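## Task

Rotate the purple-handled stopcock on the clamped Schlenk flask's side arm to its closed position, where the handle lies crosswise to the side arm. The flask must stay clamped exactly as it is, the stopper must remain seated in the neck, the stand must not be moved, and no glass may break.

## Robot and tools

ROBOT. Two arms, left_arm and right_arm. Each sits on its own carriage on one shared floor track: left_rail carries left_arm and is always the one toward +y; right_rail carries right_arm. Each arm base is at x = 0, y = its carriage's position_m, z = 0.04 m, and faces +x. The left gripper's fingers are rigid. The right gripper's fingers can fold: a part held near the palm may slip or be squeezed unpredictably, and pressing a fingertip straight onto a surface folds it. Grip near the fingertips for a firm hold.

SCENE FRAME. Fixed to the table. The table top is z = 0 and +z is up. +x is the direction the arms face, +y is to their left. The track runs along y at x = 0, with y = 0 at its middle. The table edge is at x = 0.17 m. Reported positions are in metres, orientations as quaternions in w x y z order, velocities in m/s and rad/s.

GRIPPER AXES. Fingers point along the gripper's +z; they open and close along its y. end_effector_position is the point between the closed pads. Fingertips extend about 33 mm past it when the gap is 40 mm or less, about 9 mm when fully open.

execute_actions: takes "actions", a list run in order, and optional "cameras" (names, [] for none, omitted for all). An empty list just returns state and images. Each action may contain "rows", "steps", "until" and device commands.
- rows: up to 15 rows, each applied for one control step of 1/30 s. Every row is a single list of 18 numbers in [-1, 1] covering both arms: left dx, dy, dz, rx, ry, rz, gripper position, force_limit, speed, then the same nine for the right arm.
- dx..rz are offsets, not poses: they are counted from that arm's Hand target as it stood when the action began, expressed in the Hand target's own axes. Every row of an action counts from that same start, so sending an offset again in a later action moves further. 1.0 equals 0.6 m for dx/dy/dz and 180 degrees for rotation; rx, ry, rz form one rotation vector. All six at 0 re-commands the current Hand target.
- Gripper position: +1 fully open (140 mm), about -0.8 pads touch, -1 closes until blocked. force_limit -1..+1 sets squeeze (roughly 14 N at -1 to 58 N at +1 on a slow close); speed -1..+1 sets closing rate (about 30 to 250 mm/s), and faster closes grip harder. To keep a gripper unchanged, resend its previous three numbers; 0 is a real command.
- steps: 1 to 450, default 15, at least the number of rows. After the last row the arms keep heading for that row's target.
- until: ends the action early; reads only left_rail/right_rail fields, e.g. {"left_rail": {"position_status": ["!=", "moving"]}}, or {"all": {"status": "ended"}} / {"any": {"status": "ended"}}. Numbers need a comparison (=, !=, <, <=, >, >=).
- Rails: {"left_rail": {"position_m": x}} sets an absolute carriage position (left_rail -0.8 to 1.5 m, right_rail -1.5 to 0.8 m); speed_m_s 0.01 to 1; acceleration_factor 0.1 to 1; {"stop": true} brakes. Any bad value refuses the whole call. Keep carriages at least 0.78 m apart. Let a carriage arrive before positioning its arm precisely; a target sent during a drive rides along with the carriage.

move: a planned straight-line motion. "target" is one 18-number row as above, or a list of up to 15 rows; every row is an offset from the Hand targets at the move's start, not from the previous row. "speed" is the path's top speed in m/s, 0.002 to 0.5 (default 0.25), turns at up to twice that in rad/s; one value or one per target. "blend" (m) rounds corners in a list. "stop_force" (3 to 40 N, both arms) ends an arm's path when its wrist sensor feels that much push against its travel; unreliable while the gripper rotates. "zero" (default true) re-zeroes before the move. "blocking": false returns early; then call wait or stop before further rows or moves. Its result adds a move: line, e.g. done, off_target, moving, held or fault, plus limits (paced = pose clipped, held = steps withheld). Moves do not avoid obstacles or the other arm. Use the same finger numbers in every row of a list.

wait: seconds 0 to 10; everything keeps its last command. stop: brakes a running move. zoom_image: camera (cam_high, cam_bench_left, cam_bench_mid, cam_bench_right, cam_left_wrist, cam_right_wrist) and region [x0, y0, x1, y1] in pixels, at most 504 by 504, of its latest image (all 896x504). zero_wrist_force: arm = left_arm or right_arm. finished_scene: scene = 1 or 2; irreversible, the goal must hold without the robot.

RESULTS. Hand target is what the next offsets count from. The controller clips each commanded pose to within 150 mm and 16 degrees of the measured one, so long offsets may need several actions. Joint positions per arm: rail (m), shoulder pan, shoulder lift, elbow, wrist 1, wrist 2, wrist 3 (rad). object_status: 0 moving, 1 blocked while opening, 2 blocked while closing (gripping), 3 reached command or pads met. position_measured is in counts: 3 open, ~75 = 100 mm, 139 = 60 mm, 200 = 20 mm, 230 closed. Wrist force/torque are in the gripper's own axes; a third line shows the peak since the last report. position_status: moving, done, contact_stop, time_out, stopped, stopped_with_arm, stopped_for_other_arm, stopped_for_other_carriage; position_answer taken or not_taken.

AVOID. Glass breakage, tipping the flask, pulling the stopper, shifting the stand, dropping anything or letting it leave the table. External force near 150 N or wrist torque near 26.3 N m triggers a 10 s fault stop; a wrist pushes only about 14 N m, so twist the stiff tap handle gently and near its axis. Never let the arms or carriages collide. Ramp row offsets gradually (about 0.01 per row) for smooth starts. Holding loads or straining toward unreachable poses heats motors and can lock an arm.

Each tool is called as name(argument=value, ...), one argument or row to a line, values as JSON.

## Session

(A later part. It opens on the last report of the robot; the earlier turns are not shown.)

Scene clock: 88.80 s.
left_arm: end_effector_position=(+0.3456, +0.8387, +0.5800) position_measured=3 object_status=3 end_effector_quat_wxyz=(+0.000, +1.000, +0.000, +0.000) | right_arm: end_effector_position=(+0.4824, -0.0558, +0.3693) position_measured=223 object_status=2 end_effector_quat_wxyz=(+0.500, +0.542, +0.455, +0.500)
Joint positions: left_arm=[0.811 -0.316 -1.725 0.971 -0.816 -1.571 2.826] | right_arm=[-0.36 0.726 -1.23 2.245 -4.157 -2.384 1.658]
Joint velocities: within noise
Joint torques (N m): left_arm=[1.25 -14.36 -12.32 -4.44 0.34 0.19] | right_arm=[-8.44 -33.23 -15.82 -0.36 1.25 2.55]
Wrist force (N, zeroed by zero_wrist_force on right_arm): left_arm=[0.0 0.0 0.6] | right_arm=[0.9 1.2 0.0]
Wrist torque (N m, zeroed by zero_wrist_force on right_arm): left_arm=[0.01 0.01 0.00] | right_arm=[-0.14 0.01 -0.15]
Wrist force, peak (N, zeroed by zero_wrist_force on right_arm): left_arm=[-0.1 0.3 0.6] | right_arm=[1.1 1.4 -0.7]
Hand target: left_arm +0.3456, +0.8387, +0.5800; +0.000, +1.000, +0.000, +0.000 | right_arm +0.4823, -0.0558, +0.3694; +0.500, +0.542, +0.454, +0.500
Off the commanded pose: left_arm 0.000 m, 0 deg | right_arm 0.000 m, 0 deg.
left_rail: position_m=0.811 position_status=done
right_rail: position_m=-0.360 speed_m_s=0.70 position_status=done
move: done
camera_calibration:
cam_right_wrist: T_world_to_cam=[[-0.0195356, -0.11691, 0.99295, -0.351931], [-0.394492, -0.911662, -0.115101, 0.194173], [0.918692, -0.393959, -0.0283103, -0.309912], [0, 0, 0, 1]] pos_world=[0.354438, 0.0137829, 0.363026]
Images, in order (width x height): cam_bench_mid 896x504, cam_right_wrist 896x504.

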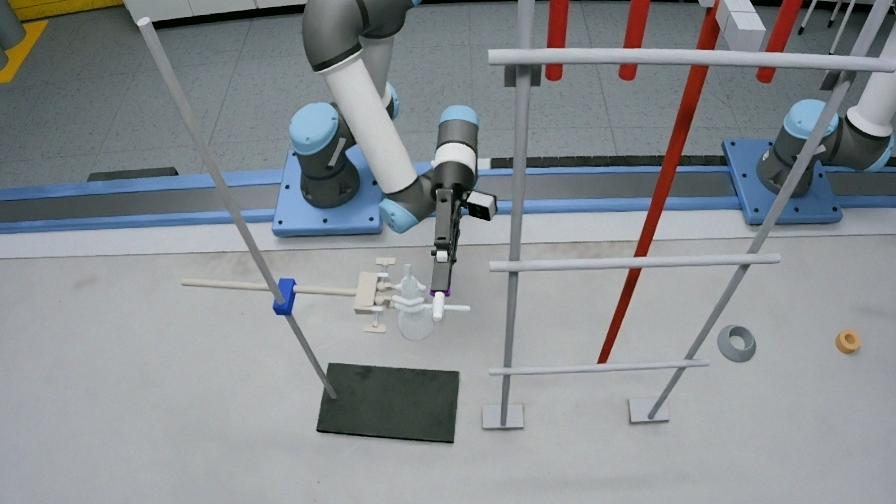

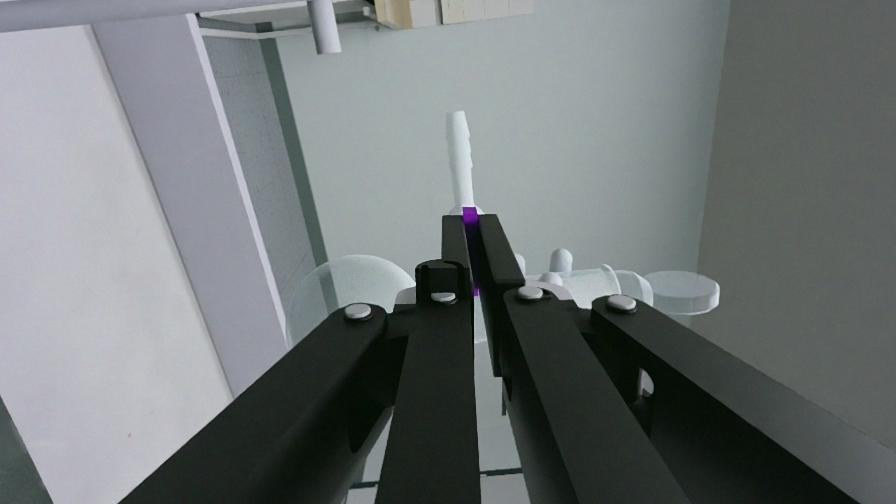

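move(
  target=[0,0,0,0,0,0,1,1,1, 0,0,0,0,0,0.0833,-1,-1,-1],
  speed=0.08,
  cameras=["cam_bench_mid", "cam_right_wrist"],
)

zoom_image(
  camera="cam_right_wrist",
  region=[410, 190, 530, 300],
)

zoom_image(
  camera="cam_bench_mid",
  region=[410, 260, 470, 320],
)

Scene clock: 91.60 s.
left_arm: end_effector_position=(+0.3456, +0.8387, +0.5800) position_measured=3 object_status=3 end_effector_quat_wxyz=(+0.000, +1.000, +0.000, +0.000) | right_arm: end_effector_position=(+0.4824, -0.0558, +0.3694) position_measured=223 object_status=2 end_effector_quat_wxyz=(+0.431, +0.596, +0.380, +0.561)
Joint positions: left_arm=[0.811 -0.316 -1.725 0.971 -0.816 -1.571 2.826] | right_arm=[-0.36 0.726 -1.23 2.245 -4.157 -2.384 1.92]
Joint velocities: within noise
Joint torques (N m): left_arm=[1.16 -15.01 -12.58 -4.5 0.24 0.24] | right_arm=[-6.49 -35.5 -9.36 -0.29 0.23 2.64]
Wrist force (N, zeroed by zero_wrist_force on right_arm): left_arm=[0.3 0.2 0.3] | right_arm=[1.8 0.8 0.0]
Wrist torque (N m, zeroed by zero_wrist_force on right_arm): left_arm=[0.04 -0.06 0.01] | right_arm=[-0.14 -0.10 -0.19]
Wrist force, peak (N, zeroed by zero_wrist_force on right_arm): left_arm=[0.0 0.3 0.6] | right_arm=[1.9 1.2 -0.1]
Hand target: left_arm +0.3456, +0.8387, +0.5800; +0.000, +1.000, +0.000, +0.000 | right_arm +0.4823, -0.0558, +0.3694; +0.430, +0.596, +0.380, +0.561
Off the commanded pose: left_arm 0.000 m, 0 deg | right_arm 0.000 m, 0 deg.
left_rail: position_m=0.811 position_status=done
right_rail: position_m=-0.360 speed_m_s=0.70 position_status=done
move: done
camera_calibration:
cam_right_wrist: T_world_to_cam=[[-0.0417123, -0.368856, 0.92855, -0.331544], [-0.3891, -0.849991, -0.355128, 0.283692], [0.92025, -0.376113, -0.108067, -0.280211], [0, 0, 0, 1]] pos_world=[0.354419, 0.0134527, 0.378321]
Images, in order (width x height): cam_bench_mid 896x504, cam_right_wrist 896x504.

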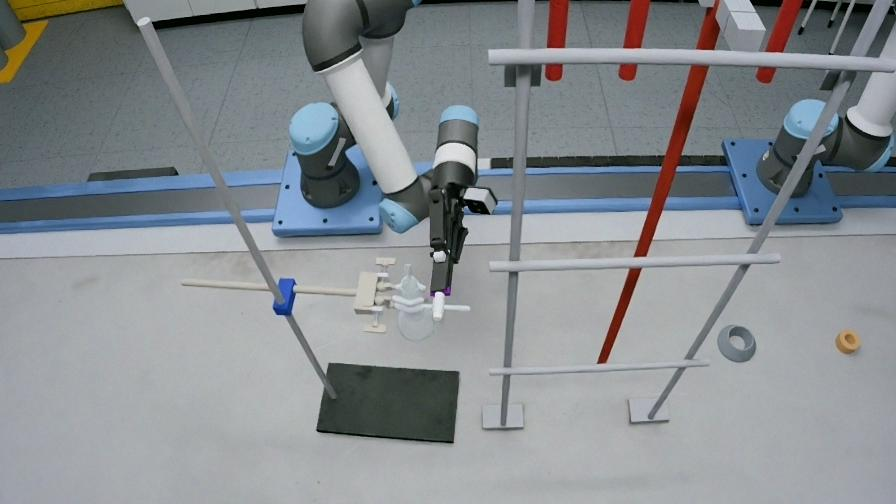

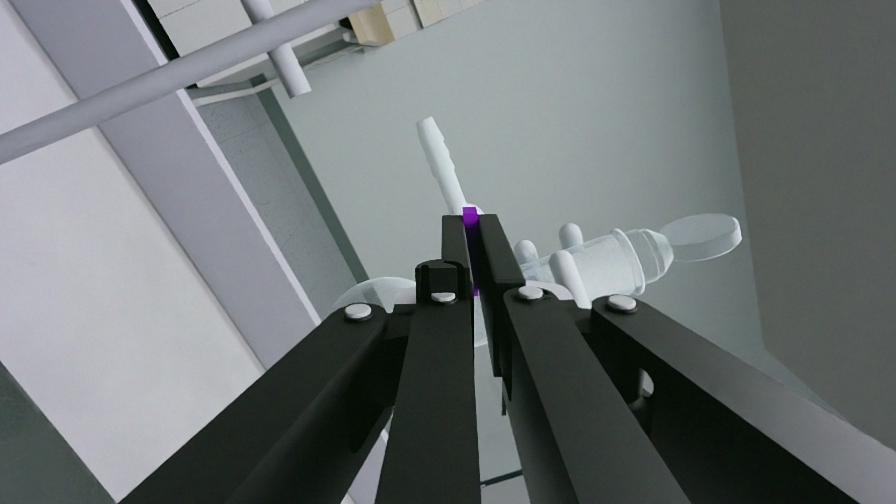

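Scaled by 4.200.

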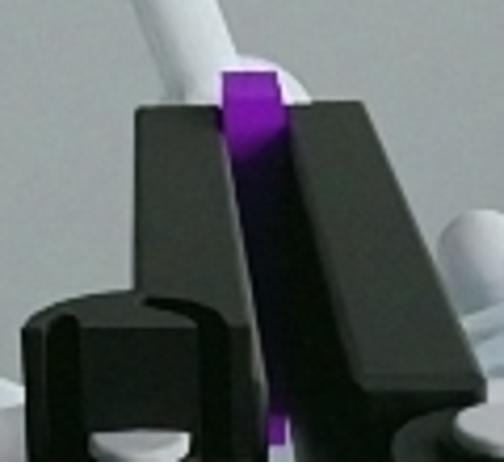

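Scaled by 8.400.

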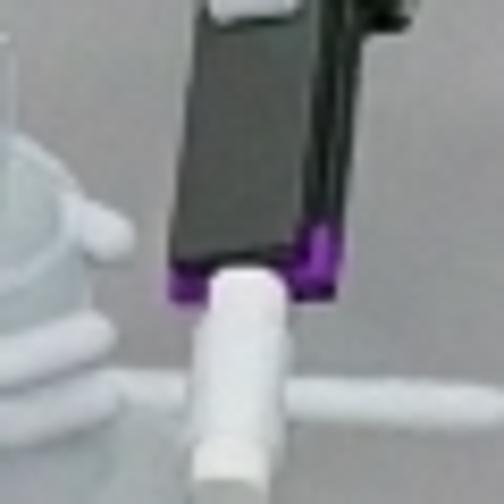

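move(
  target=[0,0,0,0,0,0,1,1,1, 0,0,0,0,0,0.1944,-1,-1,-1],
  speed=0.1,
  cameras=["cam_bench_mid", "cam_right_wrist"],
)

zoom_image(
  camera="cam_bench_mid",
  region=[410, 260, 470, 320],
)

Scene clock: 95.60 s.
left_arm: end_effector_position=(+0.3456, +0.8387, +0.5800) position_measured=3 object_status=3 end_effector_quat_wxyz=(+0.000, +1.000, +0.000, +0.000) | right_arm: end_effector_position=(+0.4824, -0.0558, +0.3694) position_measured=223 object_status=2 end_effector_quat_wxyz=(+0.242, +0.683, +0.183, +0.664)
Joint positions: left_arm=[0.811 -0.316 -1.725 0.971 -0.816 -1.571 2.826] | right_arm=[-0.36 0.726 -1.23 2.245 -4.157 -2.385 2.531]
Joint velocities: within noise
Joint torques (N m): left_arm=[1.5 -14.93 -12.18 -4.6 0.27 0.17] | right_arm=[-1.6 -35.77 -6.74 -0.13 0 2.43]
Wrist force (N, zeroed by zero_wrist_force on right_arm): left_arm=[-0.2 0.2 0.5] | right_arm=[3.0 0.0 0.3]
Wrist torque (N m, zeroed by zero_wrist_force on right_arm): left_arm=[0.03 0.05 0.01] | right_arm=[-0.13 -0.27 -0.23]
Wrist force, peak (N, zeroed by zero_wrist_force on right_arm): left_arm=[0.2 0.4 0.6] | right_arm=[3.5 0.5 0.1]
Hand target: left_arm +0.3456, +0.8387, +0.5800; +0.000, +1.000, +0.000, +0.000 | right_arm +0.4823, -0.0558, +0.3694; +0.242, +0.683, +0.183, +0.664
Off the commanded pose: left_arm 0.000 m, 0 deg | right_arm 0.000 m, 0 deg.
left_rail: position_m=0.811 position_status=done
right_rail: position_m=-0.360 speed_m_s=0.70 position_status=done
move: done
camera_calibration:
cam_right_wrist: T_world_to_cam=[[-0.0824299, -0.832491, 0.547873, -0.197154], [-0.357449, -0.48847, -0.796007, 0.451434], [0.930288, -0.261452, -0.257309, -0.223522], [0, 0, 0, 1]] pos_world=[0.353054, -0.00205691, 0.409846]
Images, in order (width x height): cam_bench_mid 896x504, cam_right_wrist 896x504.

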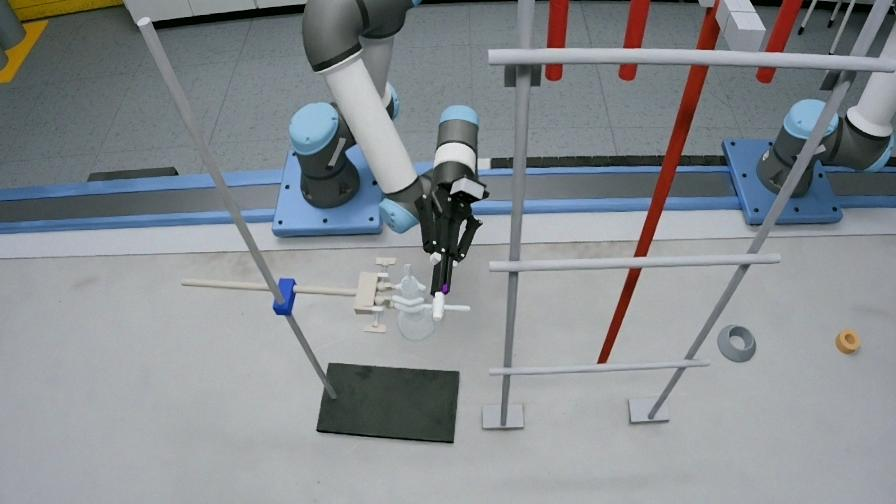

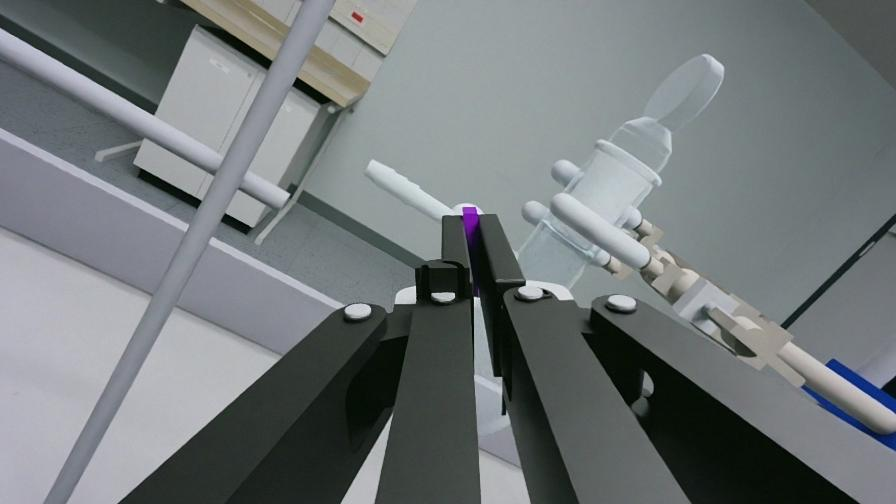

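Scaled by 8.400.

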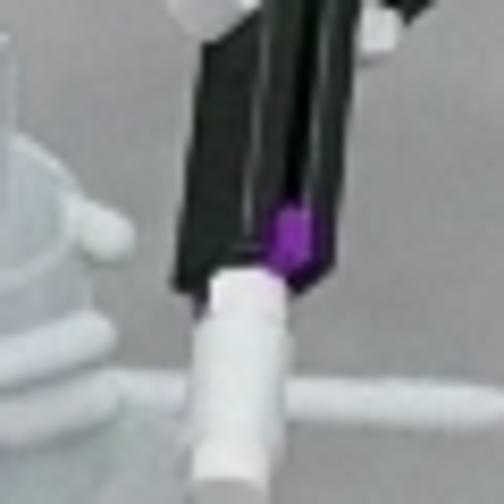

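move(
  target=[0,0,0,0,0,0,1,1,1, 0,0,0,0,0,0.1667,-1,-1,-1],
  speed=0.1,
  cameras=["cam_bench_mid"],
)

zoom_image(
  camera="cam_bench_mid",
  region=[410, 260, 470, 320],
)

Scene clock: 99.33 s.
left_arm: end_effector_position=(+0.3456, +0.8387, +0.5800) position_measured=3 object_status=3 end_effector_quat_wxyz=(+0.000, +1.000, +0.000, +0.000) | right_arm: end_effector_position=(+0.4824, -0.0558, +0.3694) position_measured=223 object_status=2 end_effector_quat_wxyz=(+0.062, +0.707, +0.000, +0.704)
Joint positions: left_arm=[0.811 -0.316 -1.725 0.971 -0.816 -1.571 2.826] | right_arm=[-0.36 0.726 -1.23 2.245 -4.157 -2.385 3.054]
Joint velocities: within noise
Joint torques (N m): left_arm=[1.58 -15.02 -12.35 -4.59 0.51 0.17] | right_arm=[2.05 -35.1 -6.44 -0.16 1.2 2.26]
Wrist force (N, zeroed by zero_wrist_force on right_arm): left_arm=[0.0 0.0 0.4] | right_arm=[3.4 -0.3 0.3]
Wrist torque (N m, zeroed by zero_wrist_force on right_arm): left_arm=[0.00 0.00 0.00] | right_arm=[-0.08 -0.38 -0.26]
Wrist force, peak (N, zeroed by zero_wrist_force on right_arm): left_arm=[0.1 0.3 0.6] | right_arm=[3.6 -0.2 0.1]
Hand target: left_arm +0.3456, +0.8387, +0.5800; +0.000, +1.000, +0.000, +0.000 | right_arm +0.4823, -0.0558, +0.3694; +0.062, +0.707, +0.000, +0.704
Off the commanded pose: left_arm 0.000 m, 0 deg | right_arm 0.000 m, 0 deg.
left_rail: position_m=0.811 position_status=done
right_rail: position_m=-0.360 speed_m_s=0.70 position_status=done
move: done
Images, in order (width x height): cam_bench_mid 896x504.

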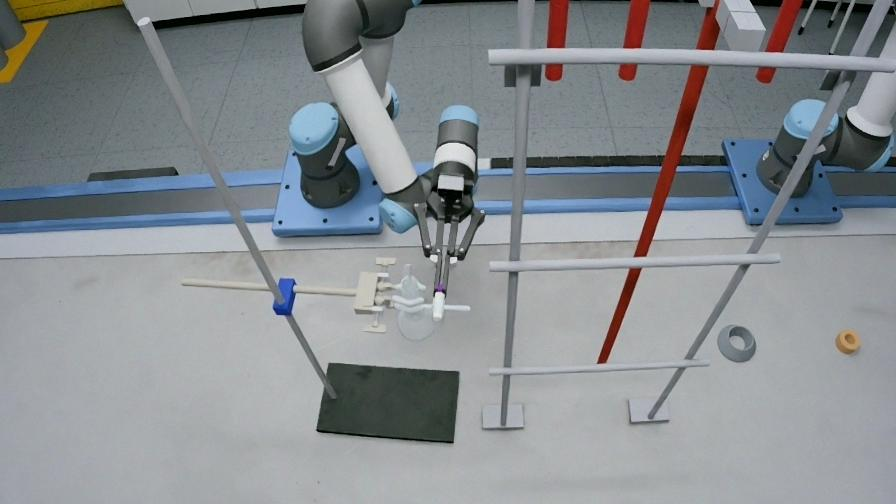

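Scaled by 8.400.

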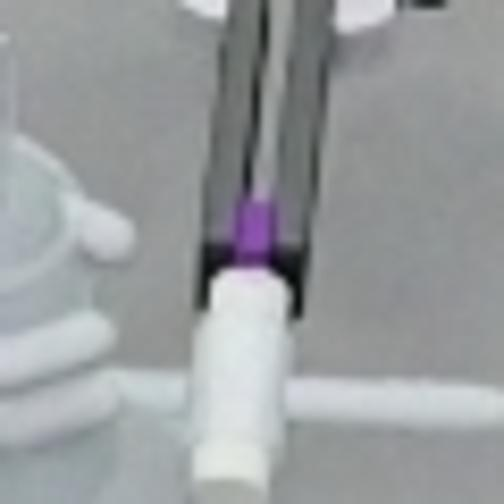

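move(
  target=[0,0,0,0,0,0,1,1,1, 0,0,0,0,0,0.0278,-1,-1,-1],
  speed=0.05,
  cameras=["cam_high", "cam_bench_mid", "cam_right_wrist"],
)

zoom_image(
  camera="cam_bench_mid",
  region=[410, 260, 470, 320],
)

zoom_image(
  camera="cam_right_wrist",
  region=[410, 190, 530, 300],
)

zoom_image(
  camera="cam_high",
  region=[420, 280, 480, 320],
)

Scene clock: 101.13 s.
left_arm: end_effector_position=(+0.3456, +0.8387, +0.5800) position_measured=3 object_status=3 end_effector_quat_wxyz=(+0.000, +1.000, +0.000, +0.000) | right_arm: end_effector_position=(+0.4824, -0.0558, +0.3693) position_measured=223 object_status=2 end_effector_quat_wxyz=(+0.031, +0.706, -0.031, +0.706)
Joint positions: left_arm=[0.811 -0.316 -1.725 0.971 -0.816 -1.571 2.826] | right_arm=[-0.36 0.726 -1.23 2.245 -4.157 -2.385 3.142]
Joint velocities: within noise
Joint torques (N m): left_arm=[1.71 -15.15 -12.45 -4.56 0.43 0.22] | right_arm=[2.41 -31.72 -17.13 -0.17 1.29 2.48]
Wrist force (N, zeroed by zero_wrist_force on right_arm): left_arm=[0.0 0.0 0.4] | right_arm=[3.2 -0.5 0.0]
Wrist torque (N m, zeroed by zero_wrist_force on right_arm): left_arm=[-0.01 -0.01 0.01] | right_arm=[-0.09 -0.27 -0.27]
Wrist force, peak (N, zeroed by zero_wrist_force on right_arm): left_arm=[-0.1 0.1 0.6] | right_arm=[3.6 -0.2 0.1]
Hand target: left_arm +0.3456, +0.8387, +0.5800; +0.000, +1.000, +0.000, +0.000 | right_arm +0.4823, -0.0558, +0.3694; +0.031, +0.706, -0.031, +0.706
Off the commanded pose: left_arm 0.000 m, 0 deg | right_arm 0.000 m, 0 deg.
left_rail: position_m=0.811 position_status=done
right_rail: position_m=-0.360 speed_m_s=0.70 position_status=done
move: done
camera_calibration:
cam_right_wrist: T_world_to_cam=[[-0.0967241, -0.994825, -0.031099, 0.0145573], [-0.309448, 0.0597544, -0.949037, 0.515335], [0.945984, -0.0821712, -0.313627, -0.200308], [0, 0, 0, 1]] pos_world=[0.350365, -0.0327711, 0.426702]
Images, in order (width x height): cam_high 896x504, cam_bench_mid 896x504, cam_right_wrist 896x504.

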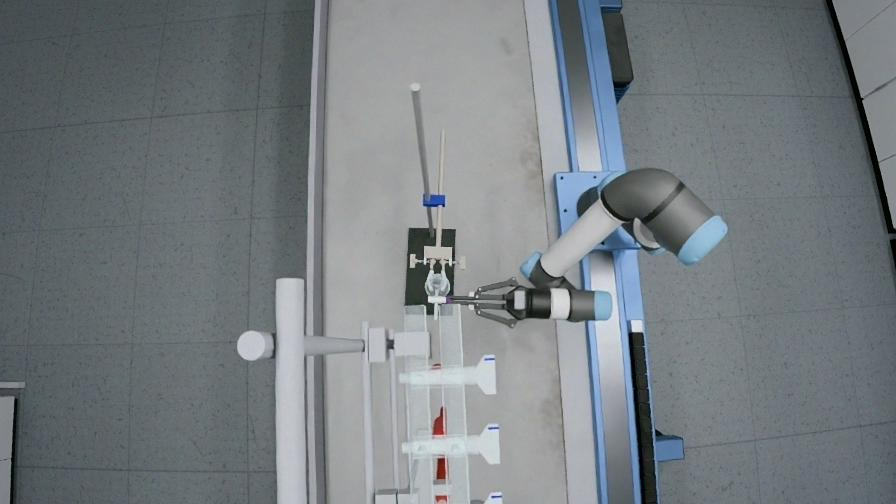

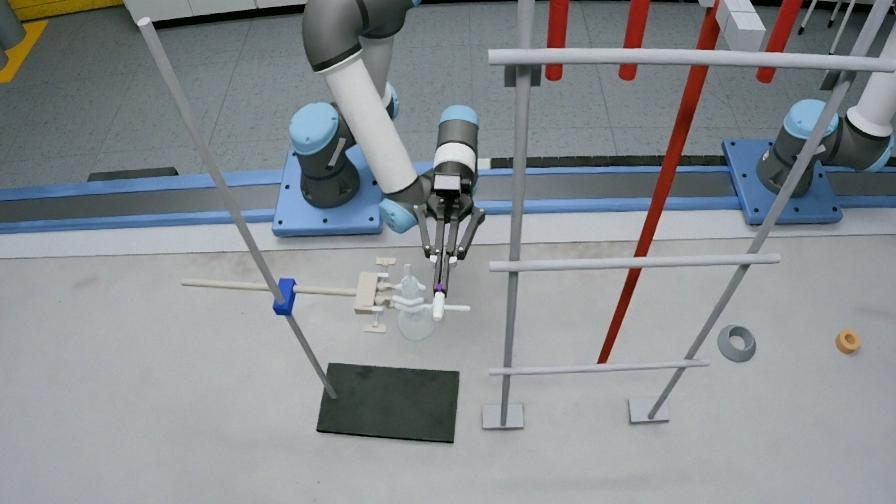

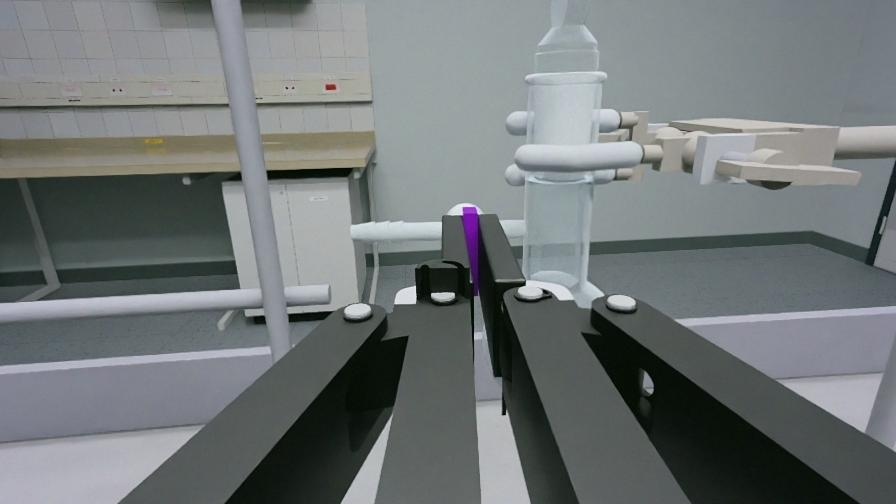

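Scaled by 8.400.

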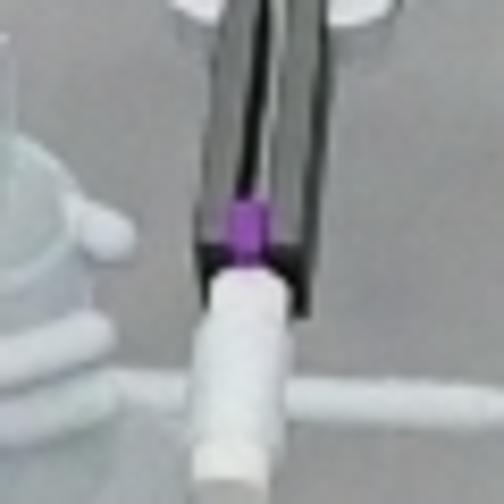

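Scaled by 4.200.

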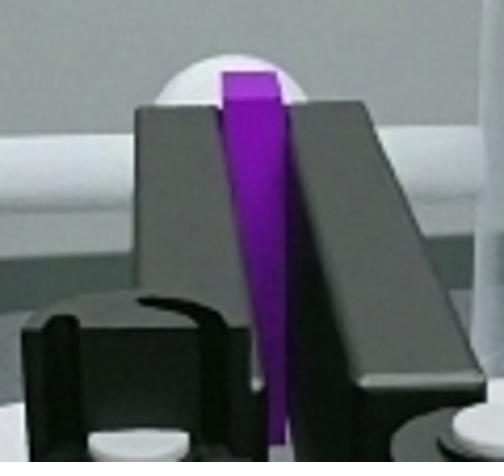

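Scaled by 8.400.

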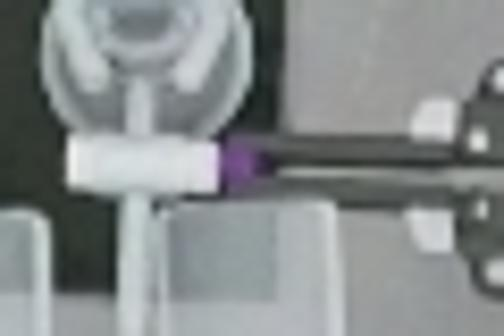

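execute_actions(
  actions=[
    {"rows": [[0,0,0,0,0,0,1,1,1, 0,0,0,0,0,0,-0.58,-1,-1]], "steps": 30},
  ],
  cameras=["cam_bench_mid", "cam_right_wrist"],
)

zoom_image(
  camera="cam_right_wrist",
  region=[410, 190, 530, 300],
)

zoom_image(
  camera="cam_bench_mid",
  region=[410, 260, 470, 320],
)

Scene clock: 104.27 s.
left_arm: end_effector_position=(+0.3456, +0.8387, +0.5800) position_measured=3 object_status=3 end_effector_quat_wxyz=(+0.000, +1.000, +0.000, +0.000) | right_arm: end_effector_position=(+0.4823, -0.0558, +0.3694) position_measured=202 object_status=3 end_effector_quat_wxyz=(+0.031, +0.706, -0.031, +0.706)
Joint positions: left_arm=[0.811 -0.316 -1.725 0.971 -0.816 -1.571 2.826] | right_arm=[-0.36 0.726 -1.23 2.245 -4.157 -2.384 3.142]
Joint velocities: within noise
Joint torques (N m): left_arm=[1.31 -14.95 -12.74 -4.55 0.34 0.17] | right_arm=[3.25 -34.7 -18.47 -0.81 1.23 1.87]
Wrist force (N, zeroed by zero_wrist_force on right_arm): left_arm=[-0.1 0.1 0.3] | right_arm=[1.2 -0.7 -0.4]
Wrist torque (N m, zeroed by zero_wrist_force on right_arm): left_arm=[0.02 0.02 0.01] | right_arm=[-0.06 -0.40 -0.15]
Wrist force, peak (N, zeroed by zero_wrist_force on right_arm): left_arm=[0.1 0.5 0.6] | right_arm=[3.7 -0.4 -0.1]
Hand target: left_arm +0.3456, +0.8387, +0.5800; +0.000, +1.000, +0.000, +0.000 | right_arm +0.4823, -0.0558, +0.3694; +0.031, +0.706, -0.031, +0.706
Off the commanded pose: left_arm 0.000 m, 0 deg | right_arm 0.000 m, 0 deg.
left_rail: position_m=0.811 position_status=done
right_rail: position_m=-0.360 speed_m_s=0.70 position_status=done
camera_calibration:
cam_right_wrist: T_world_to_cam=[[-0.0967206, -0.994816, -0.0313977, 0.0146592], [-0.309377, 0.0600321, -0.949043, 0.51537], [0.946008, -0.0820782, -0.31358, -0.200305], [0, 0, 0, 1]] pos_world=[0.350352, -0.0327963, 0.426757]
Images, in order (width x height): cam_bench_mid 896x504, cam_right_wrist 896x504.

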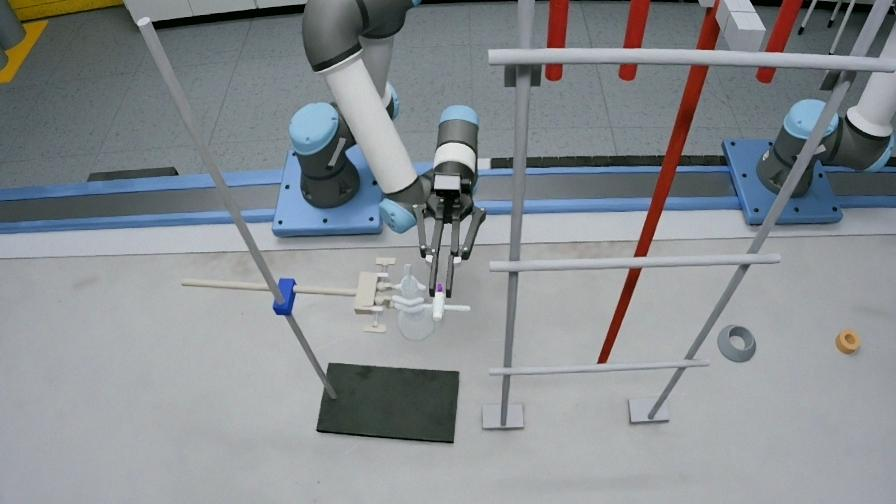

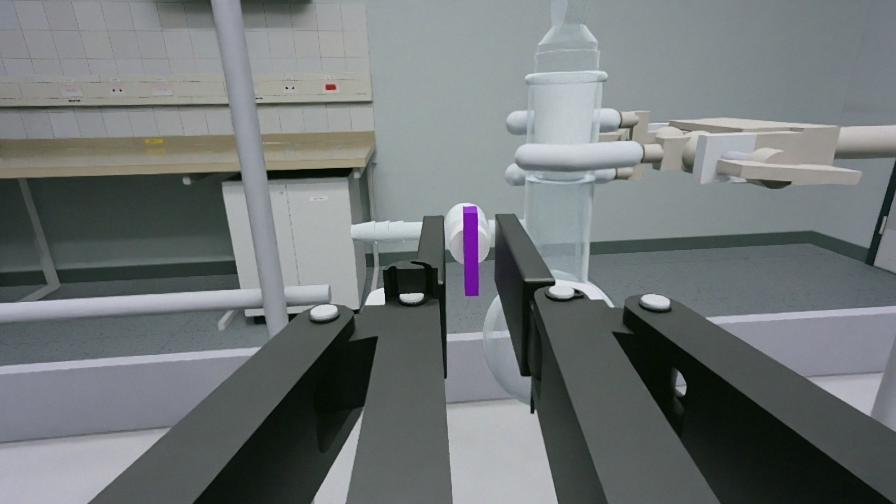

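Scaled by 4.200.

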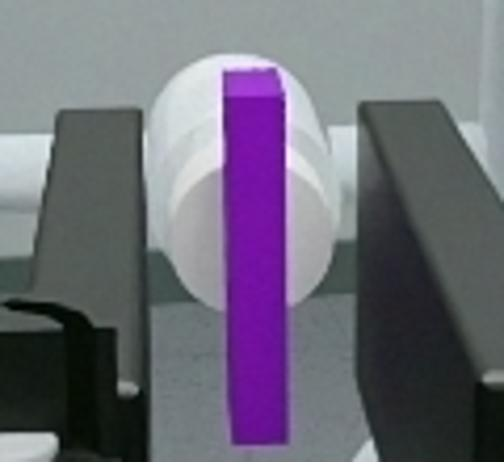

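Scaled by 8.400.

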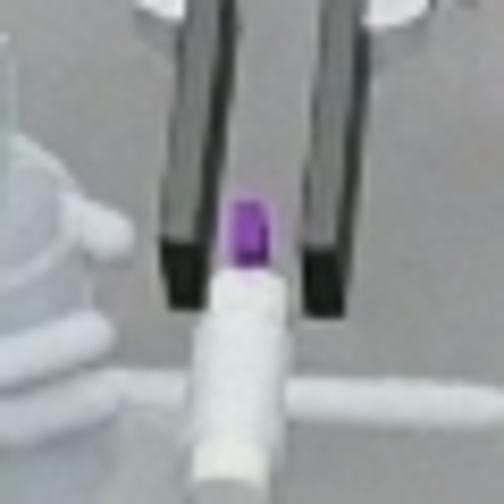

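move(
  target=[
    [0,0,0,0,0,0,1,1,1, 0,0,-0.05,0,0,0,-0.58,-1,-1],
    [0,0,0,0,0,0,1,1,1, 0,0,-0.23,0,0,0,-0.58,-1,-1],
  ],
  speed=[0.06, 0.2],
  blend=[0.01, 0],
)

zoom_image(
  camera="cam_right_wrist",
  region=[330, 60, 670, 340],
)

zoom_image(
  camera="cam_bench_mid",
  region=[340, 230, 500, 350],
)

zoom_image(
  camera="cam_high",
  region=[400, 180, 490, 330],
)

Scene clock: 106.73 s.
left_arm: end_effector_position=(+0.3456, +0.8387, +0.5800) position_measured=3 object_status=3 end_effector_quat_wxyz=(+0.000, +1.000, +0.000, +0.000) | right_arm: end_effector_position=(+0.3449, -0.0437, +0.3694) position_measured=202 object_status=3 end_effector_quat_wxyz=(+0.031, +0.706, -0.031, +0.706)
Joint positions: left_arm=[0.811 -0.316 -1.725 0.971 -0.816 -1.571 2.826] | right_arm=[-0.36 1.073 -1.279 2.326 -4.189 -2.731 3.142]
Joint velocities: within noise
Joint torques (N m): left_arm=[1.69 -15.32 -12.65 -4.59 0.43 0.21] | right_arm=[10.13 -17.75 -19.19 0.23 -1.35 -1.87]
Wrist force (N, zeroed by zero_wrist_force on right_arm): left_arm=[-0.3 0.0 0.3] | right_arm=[0.8 -0.8 -0.3]
Wrist torque (N m, zeroed by zero_wrist_force on right_arm): left_arm=[0.01 0.07 0.00] | right_arm=[-0.07 -0.34 -0.15]
Wrist force, peak (N, zeroed by zero_wrist_force on right_arm): left_arm=[0.0 0.2 0.7] | right_arm=[1.2 -0.5 -2.0]
Hand target: left_arm +0.3456, +0.8387, +0.5800; +0.000, +1.000, +0.000, +0.000 | right_arm +0.3449, -0.0437, +0.3694; +0.031, +0.706, -0.031, +0.706
Off the commanded pose: left_arm 0.000 m, 0 deg | right_arm 0.000 m, 0 deg.
left_rail: position_m=0.811 position_status=done
right_rail: position_m=-0.360 speed_m_s=0.70 position_status=done
move: done
camera_calibration:
cam_left_wrist: T_world_to_cam=[[-0.0265538, -0.998538, -0.0470785, 0.890111], [-0.954745, 0.0113767, 0.297206, 0.163565], [-0.296236, 0.0528399, -0.953652, 0.754037], [0, 0, 0, 1]] pos_world=[0.403172, 0.847106, 0.712381]
cam_right_wrist: T_world_to_cam=[[-0.0966993, -0.994817, -0.0314334, 0.0133554], [-0.309373, 0.060059, -0.949042, 0.472158], [0.946011, -0.0820471, -0.313578, -0.069321], [0, 0, 0, 1]] pos_world=[0.212943, -0.0207587, 0.42678]

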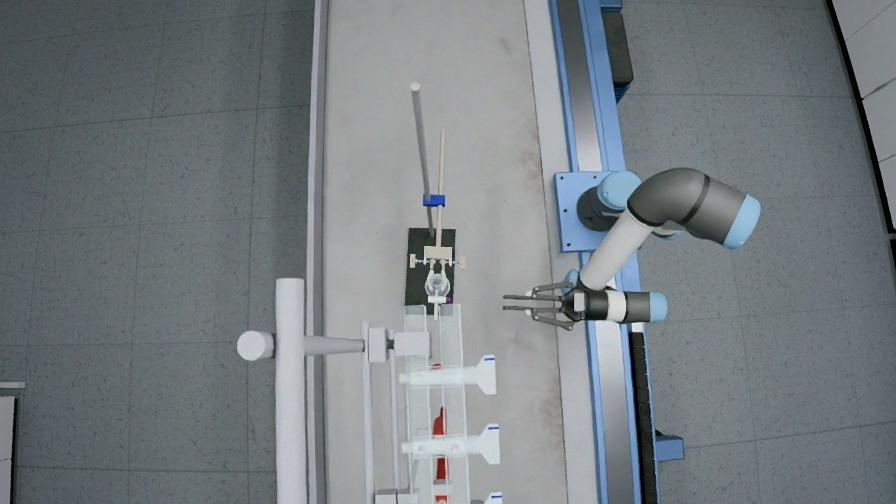

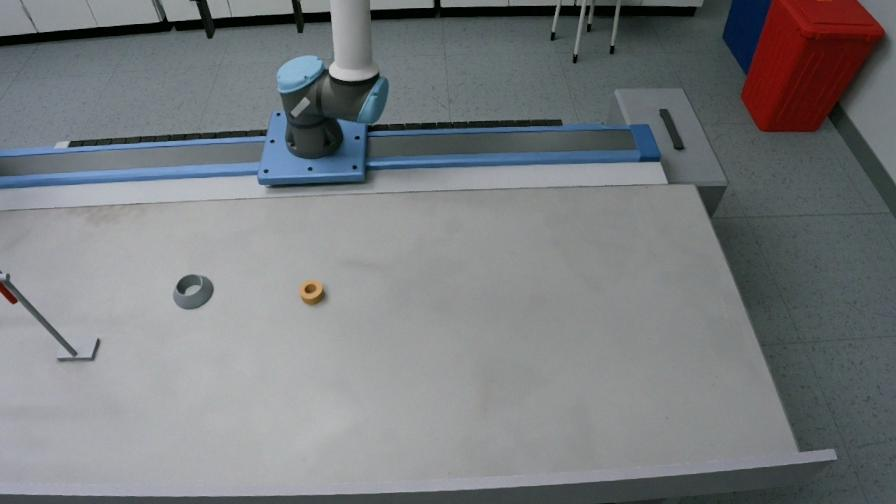

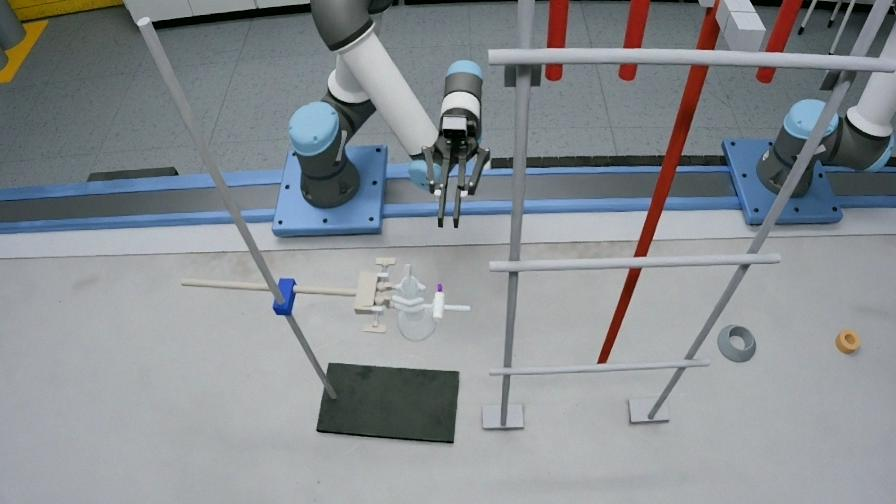

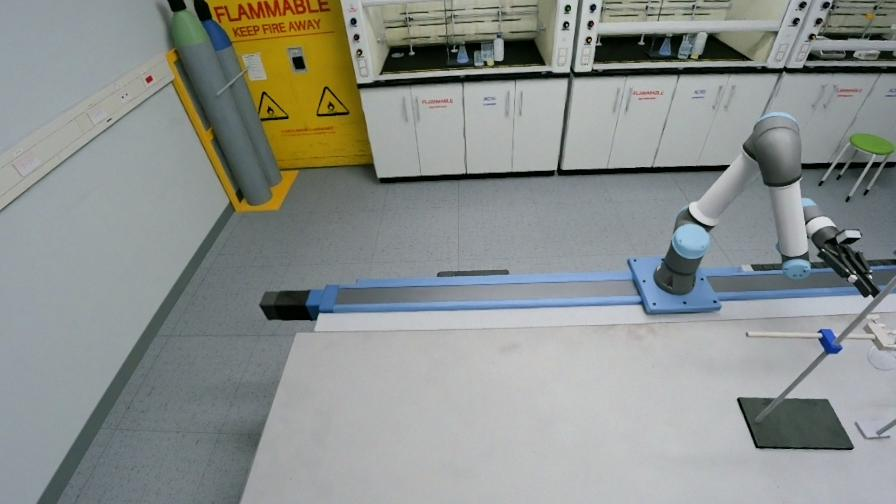

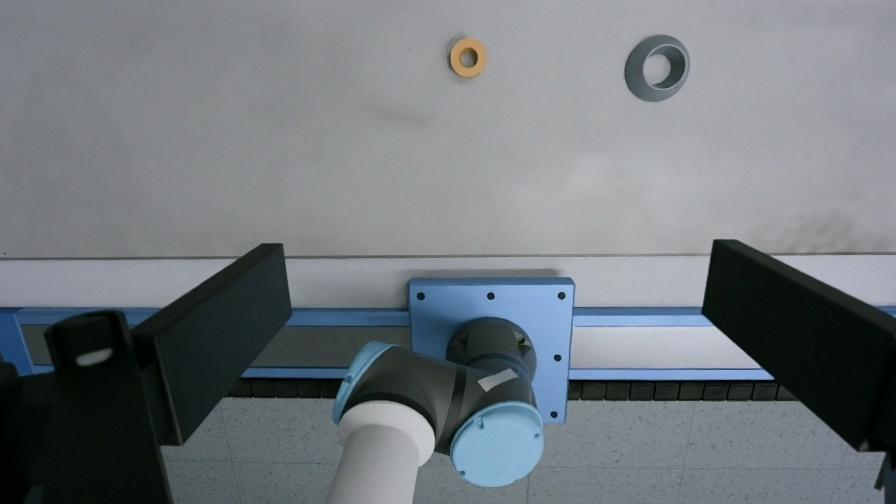

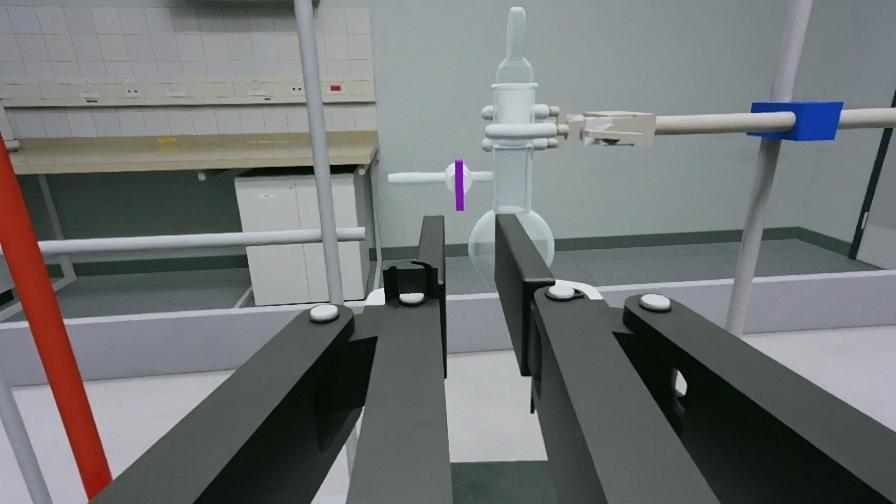

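Scaled by 1.482.

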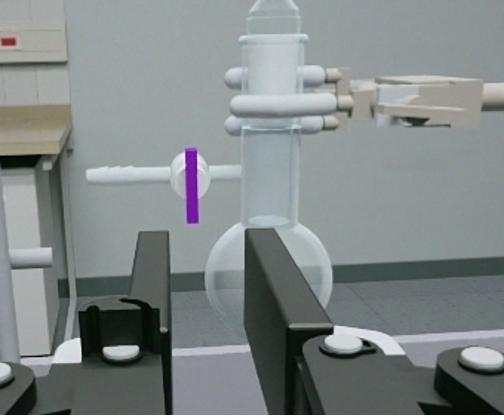

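Scaled by 3.150.

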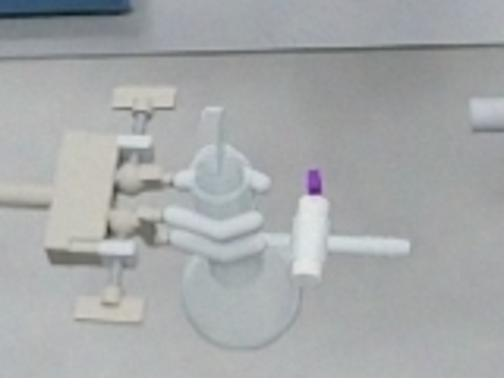

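Scaled by 3.360.

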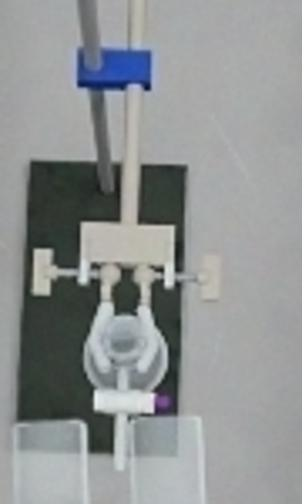

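finished_scene(
  scene=1,
)

The scene is finished: the task was done.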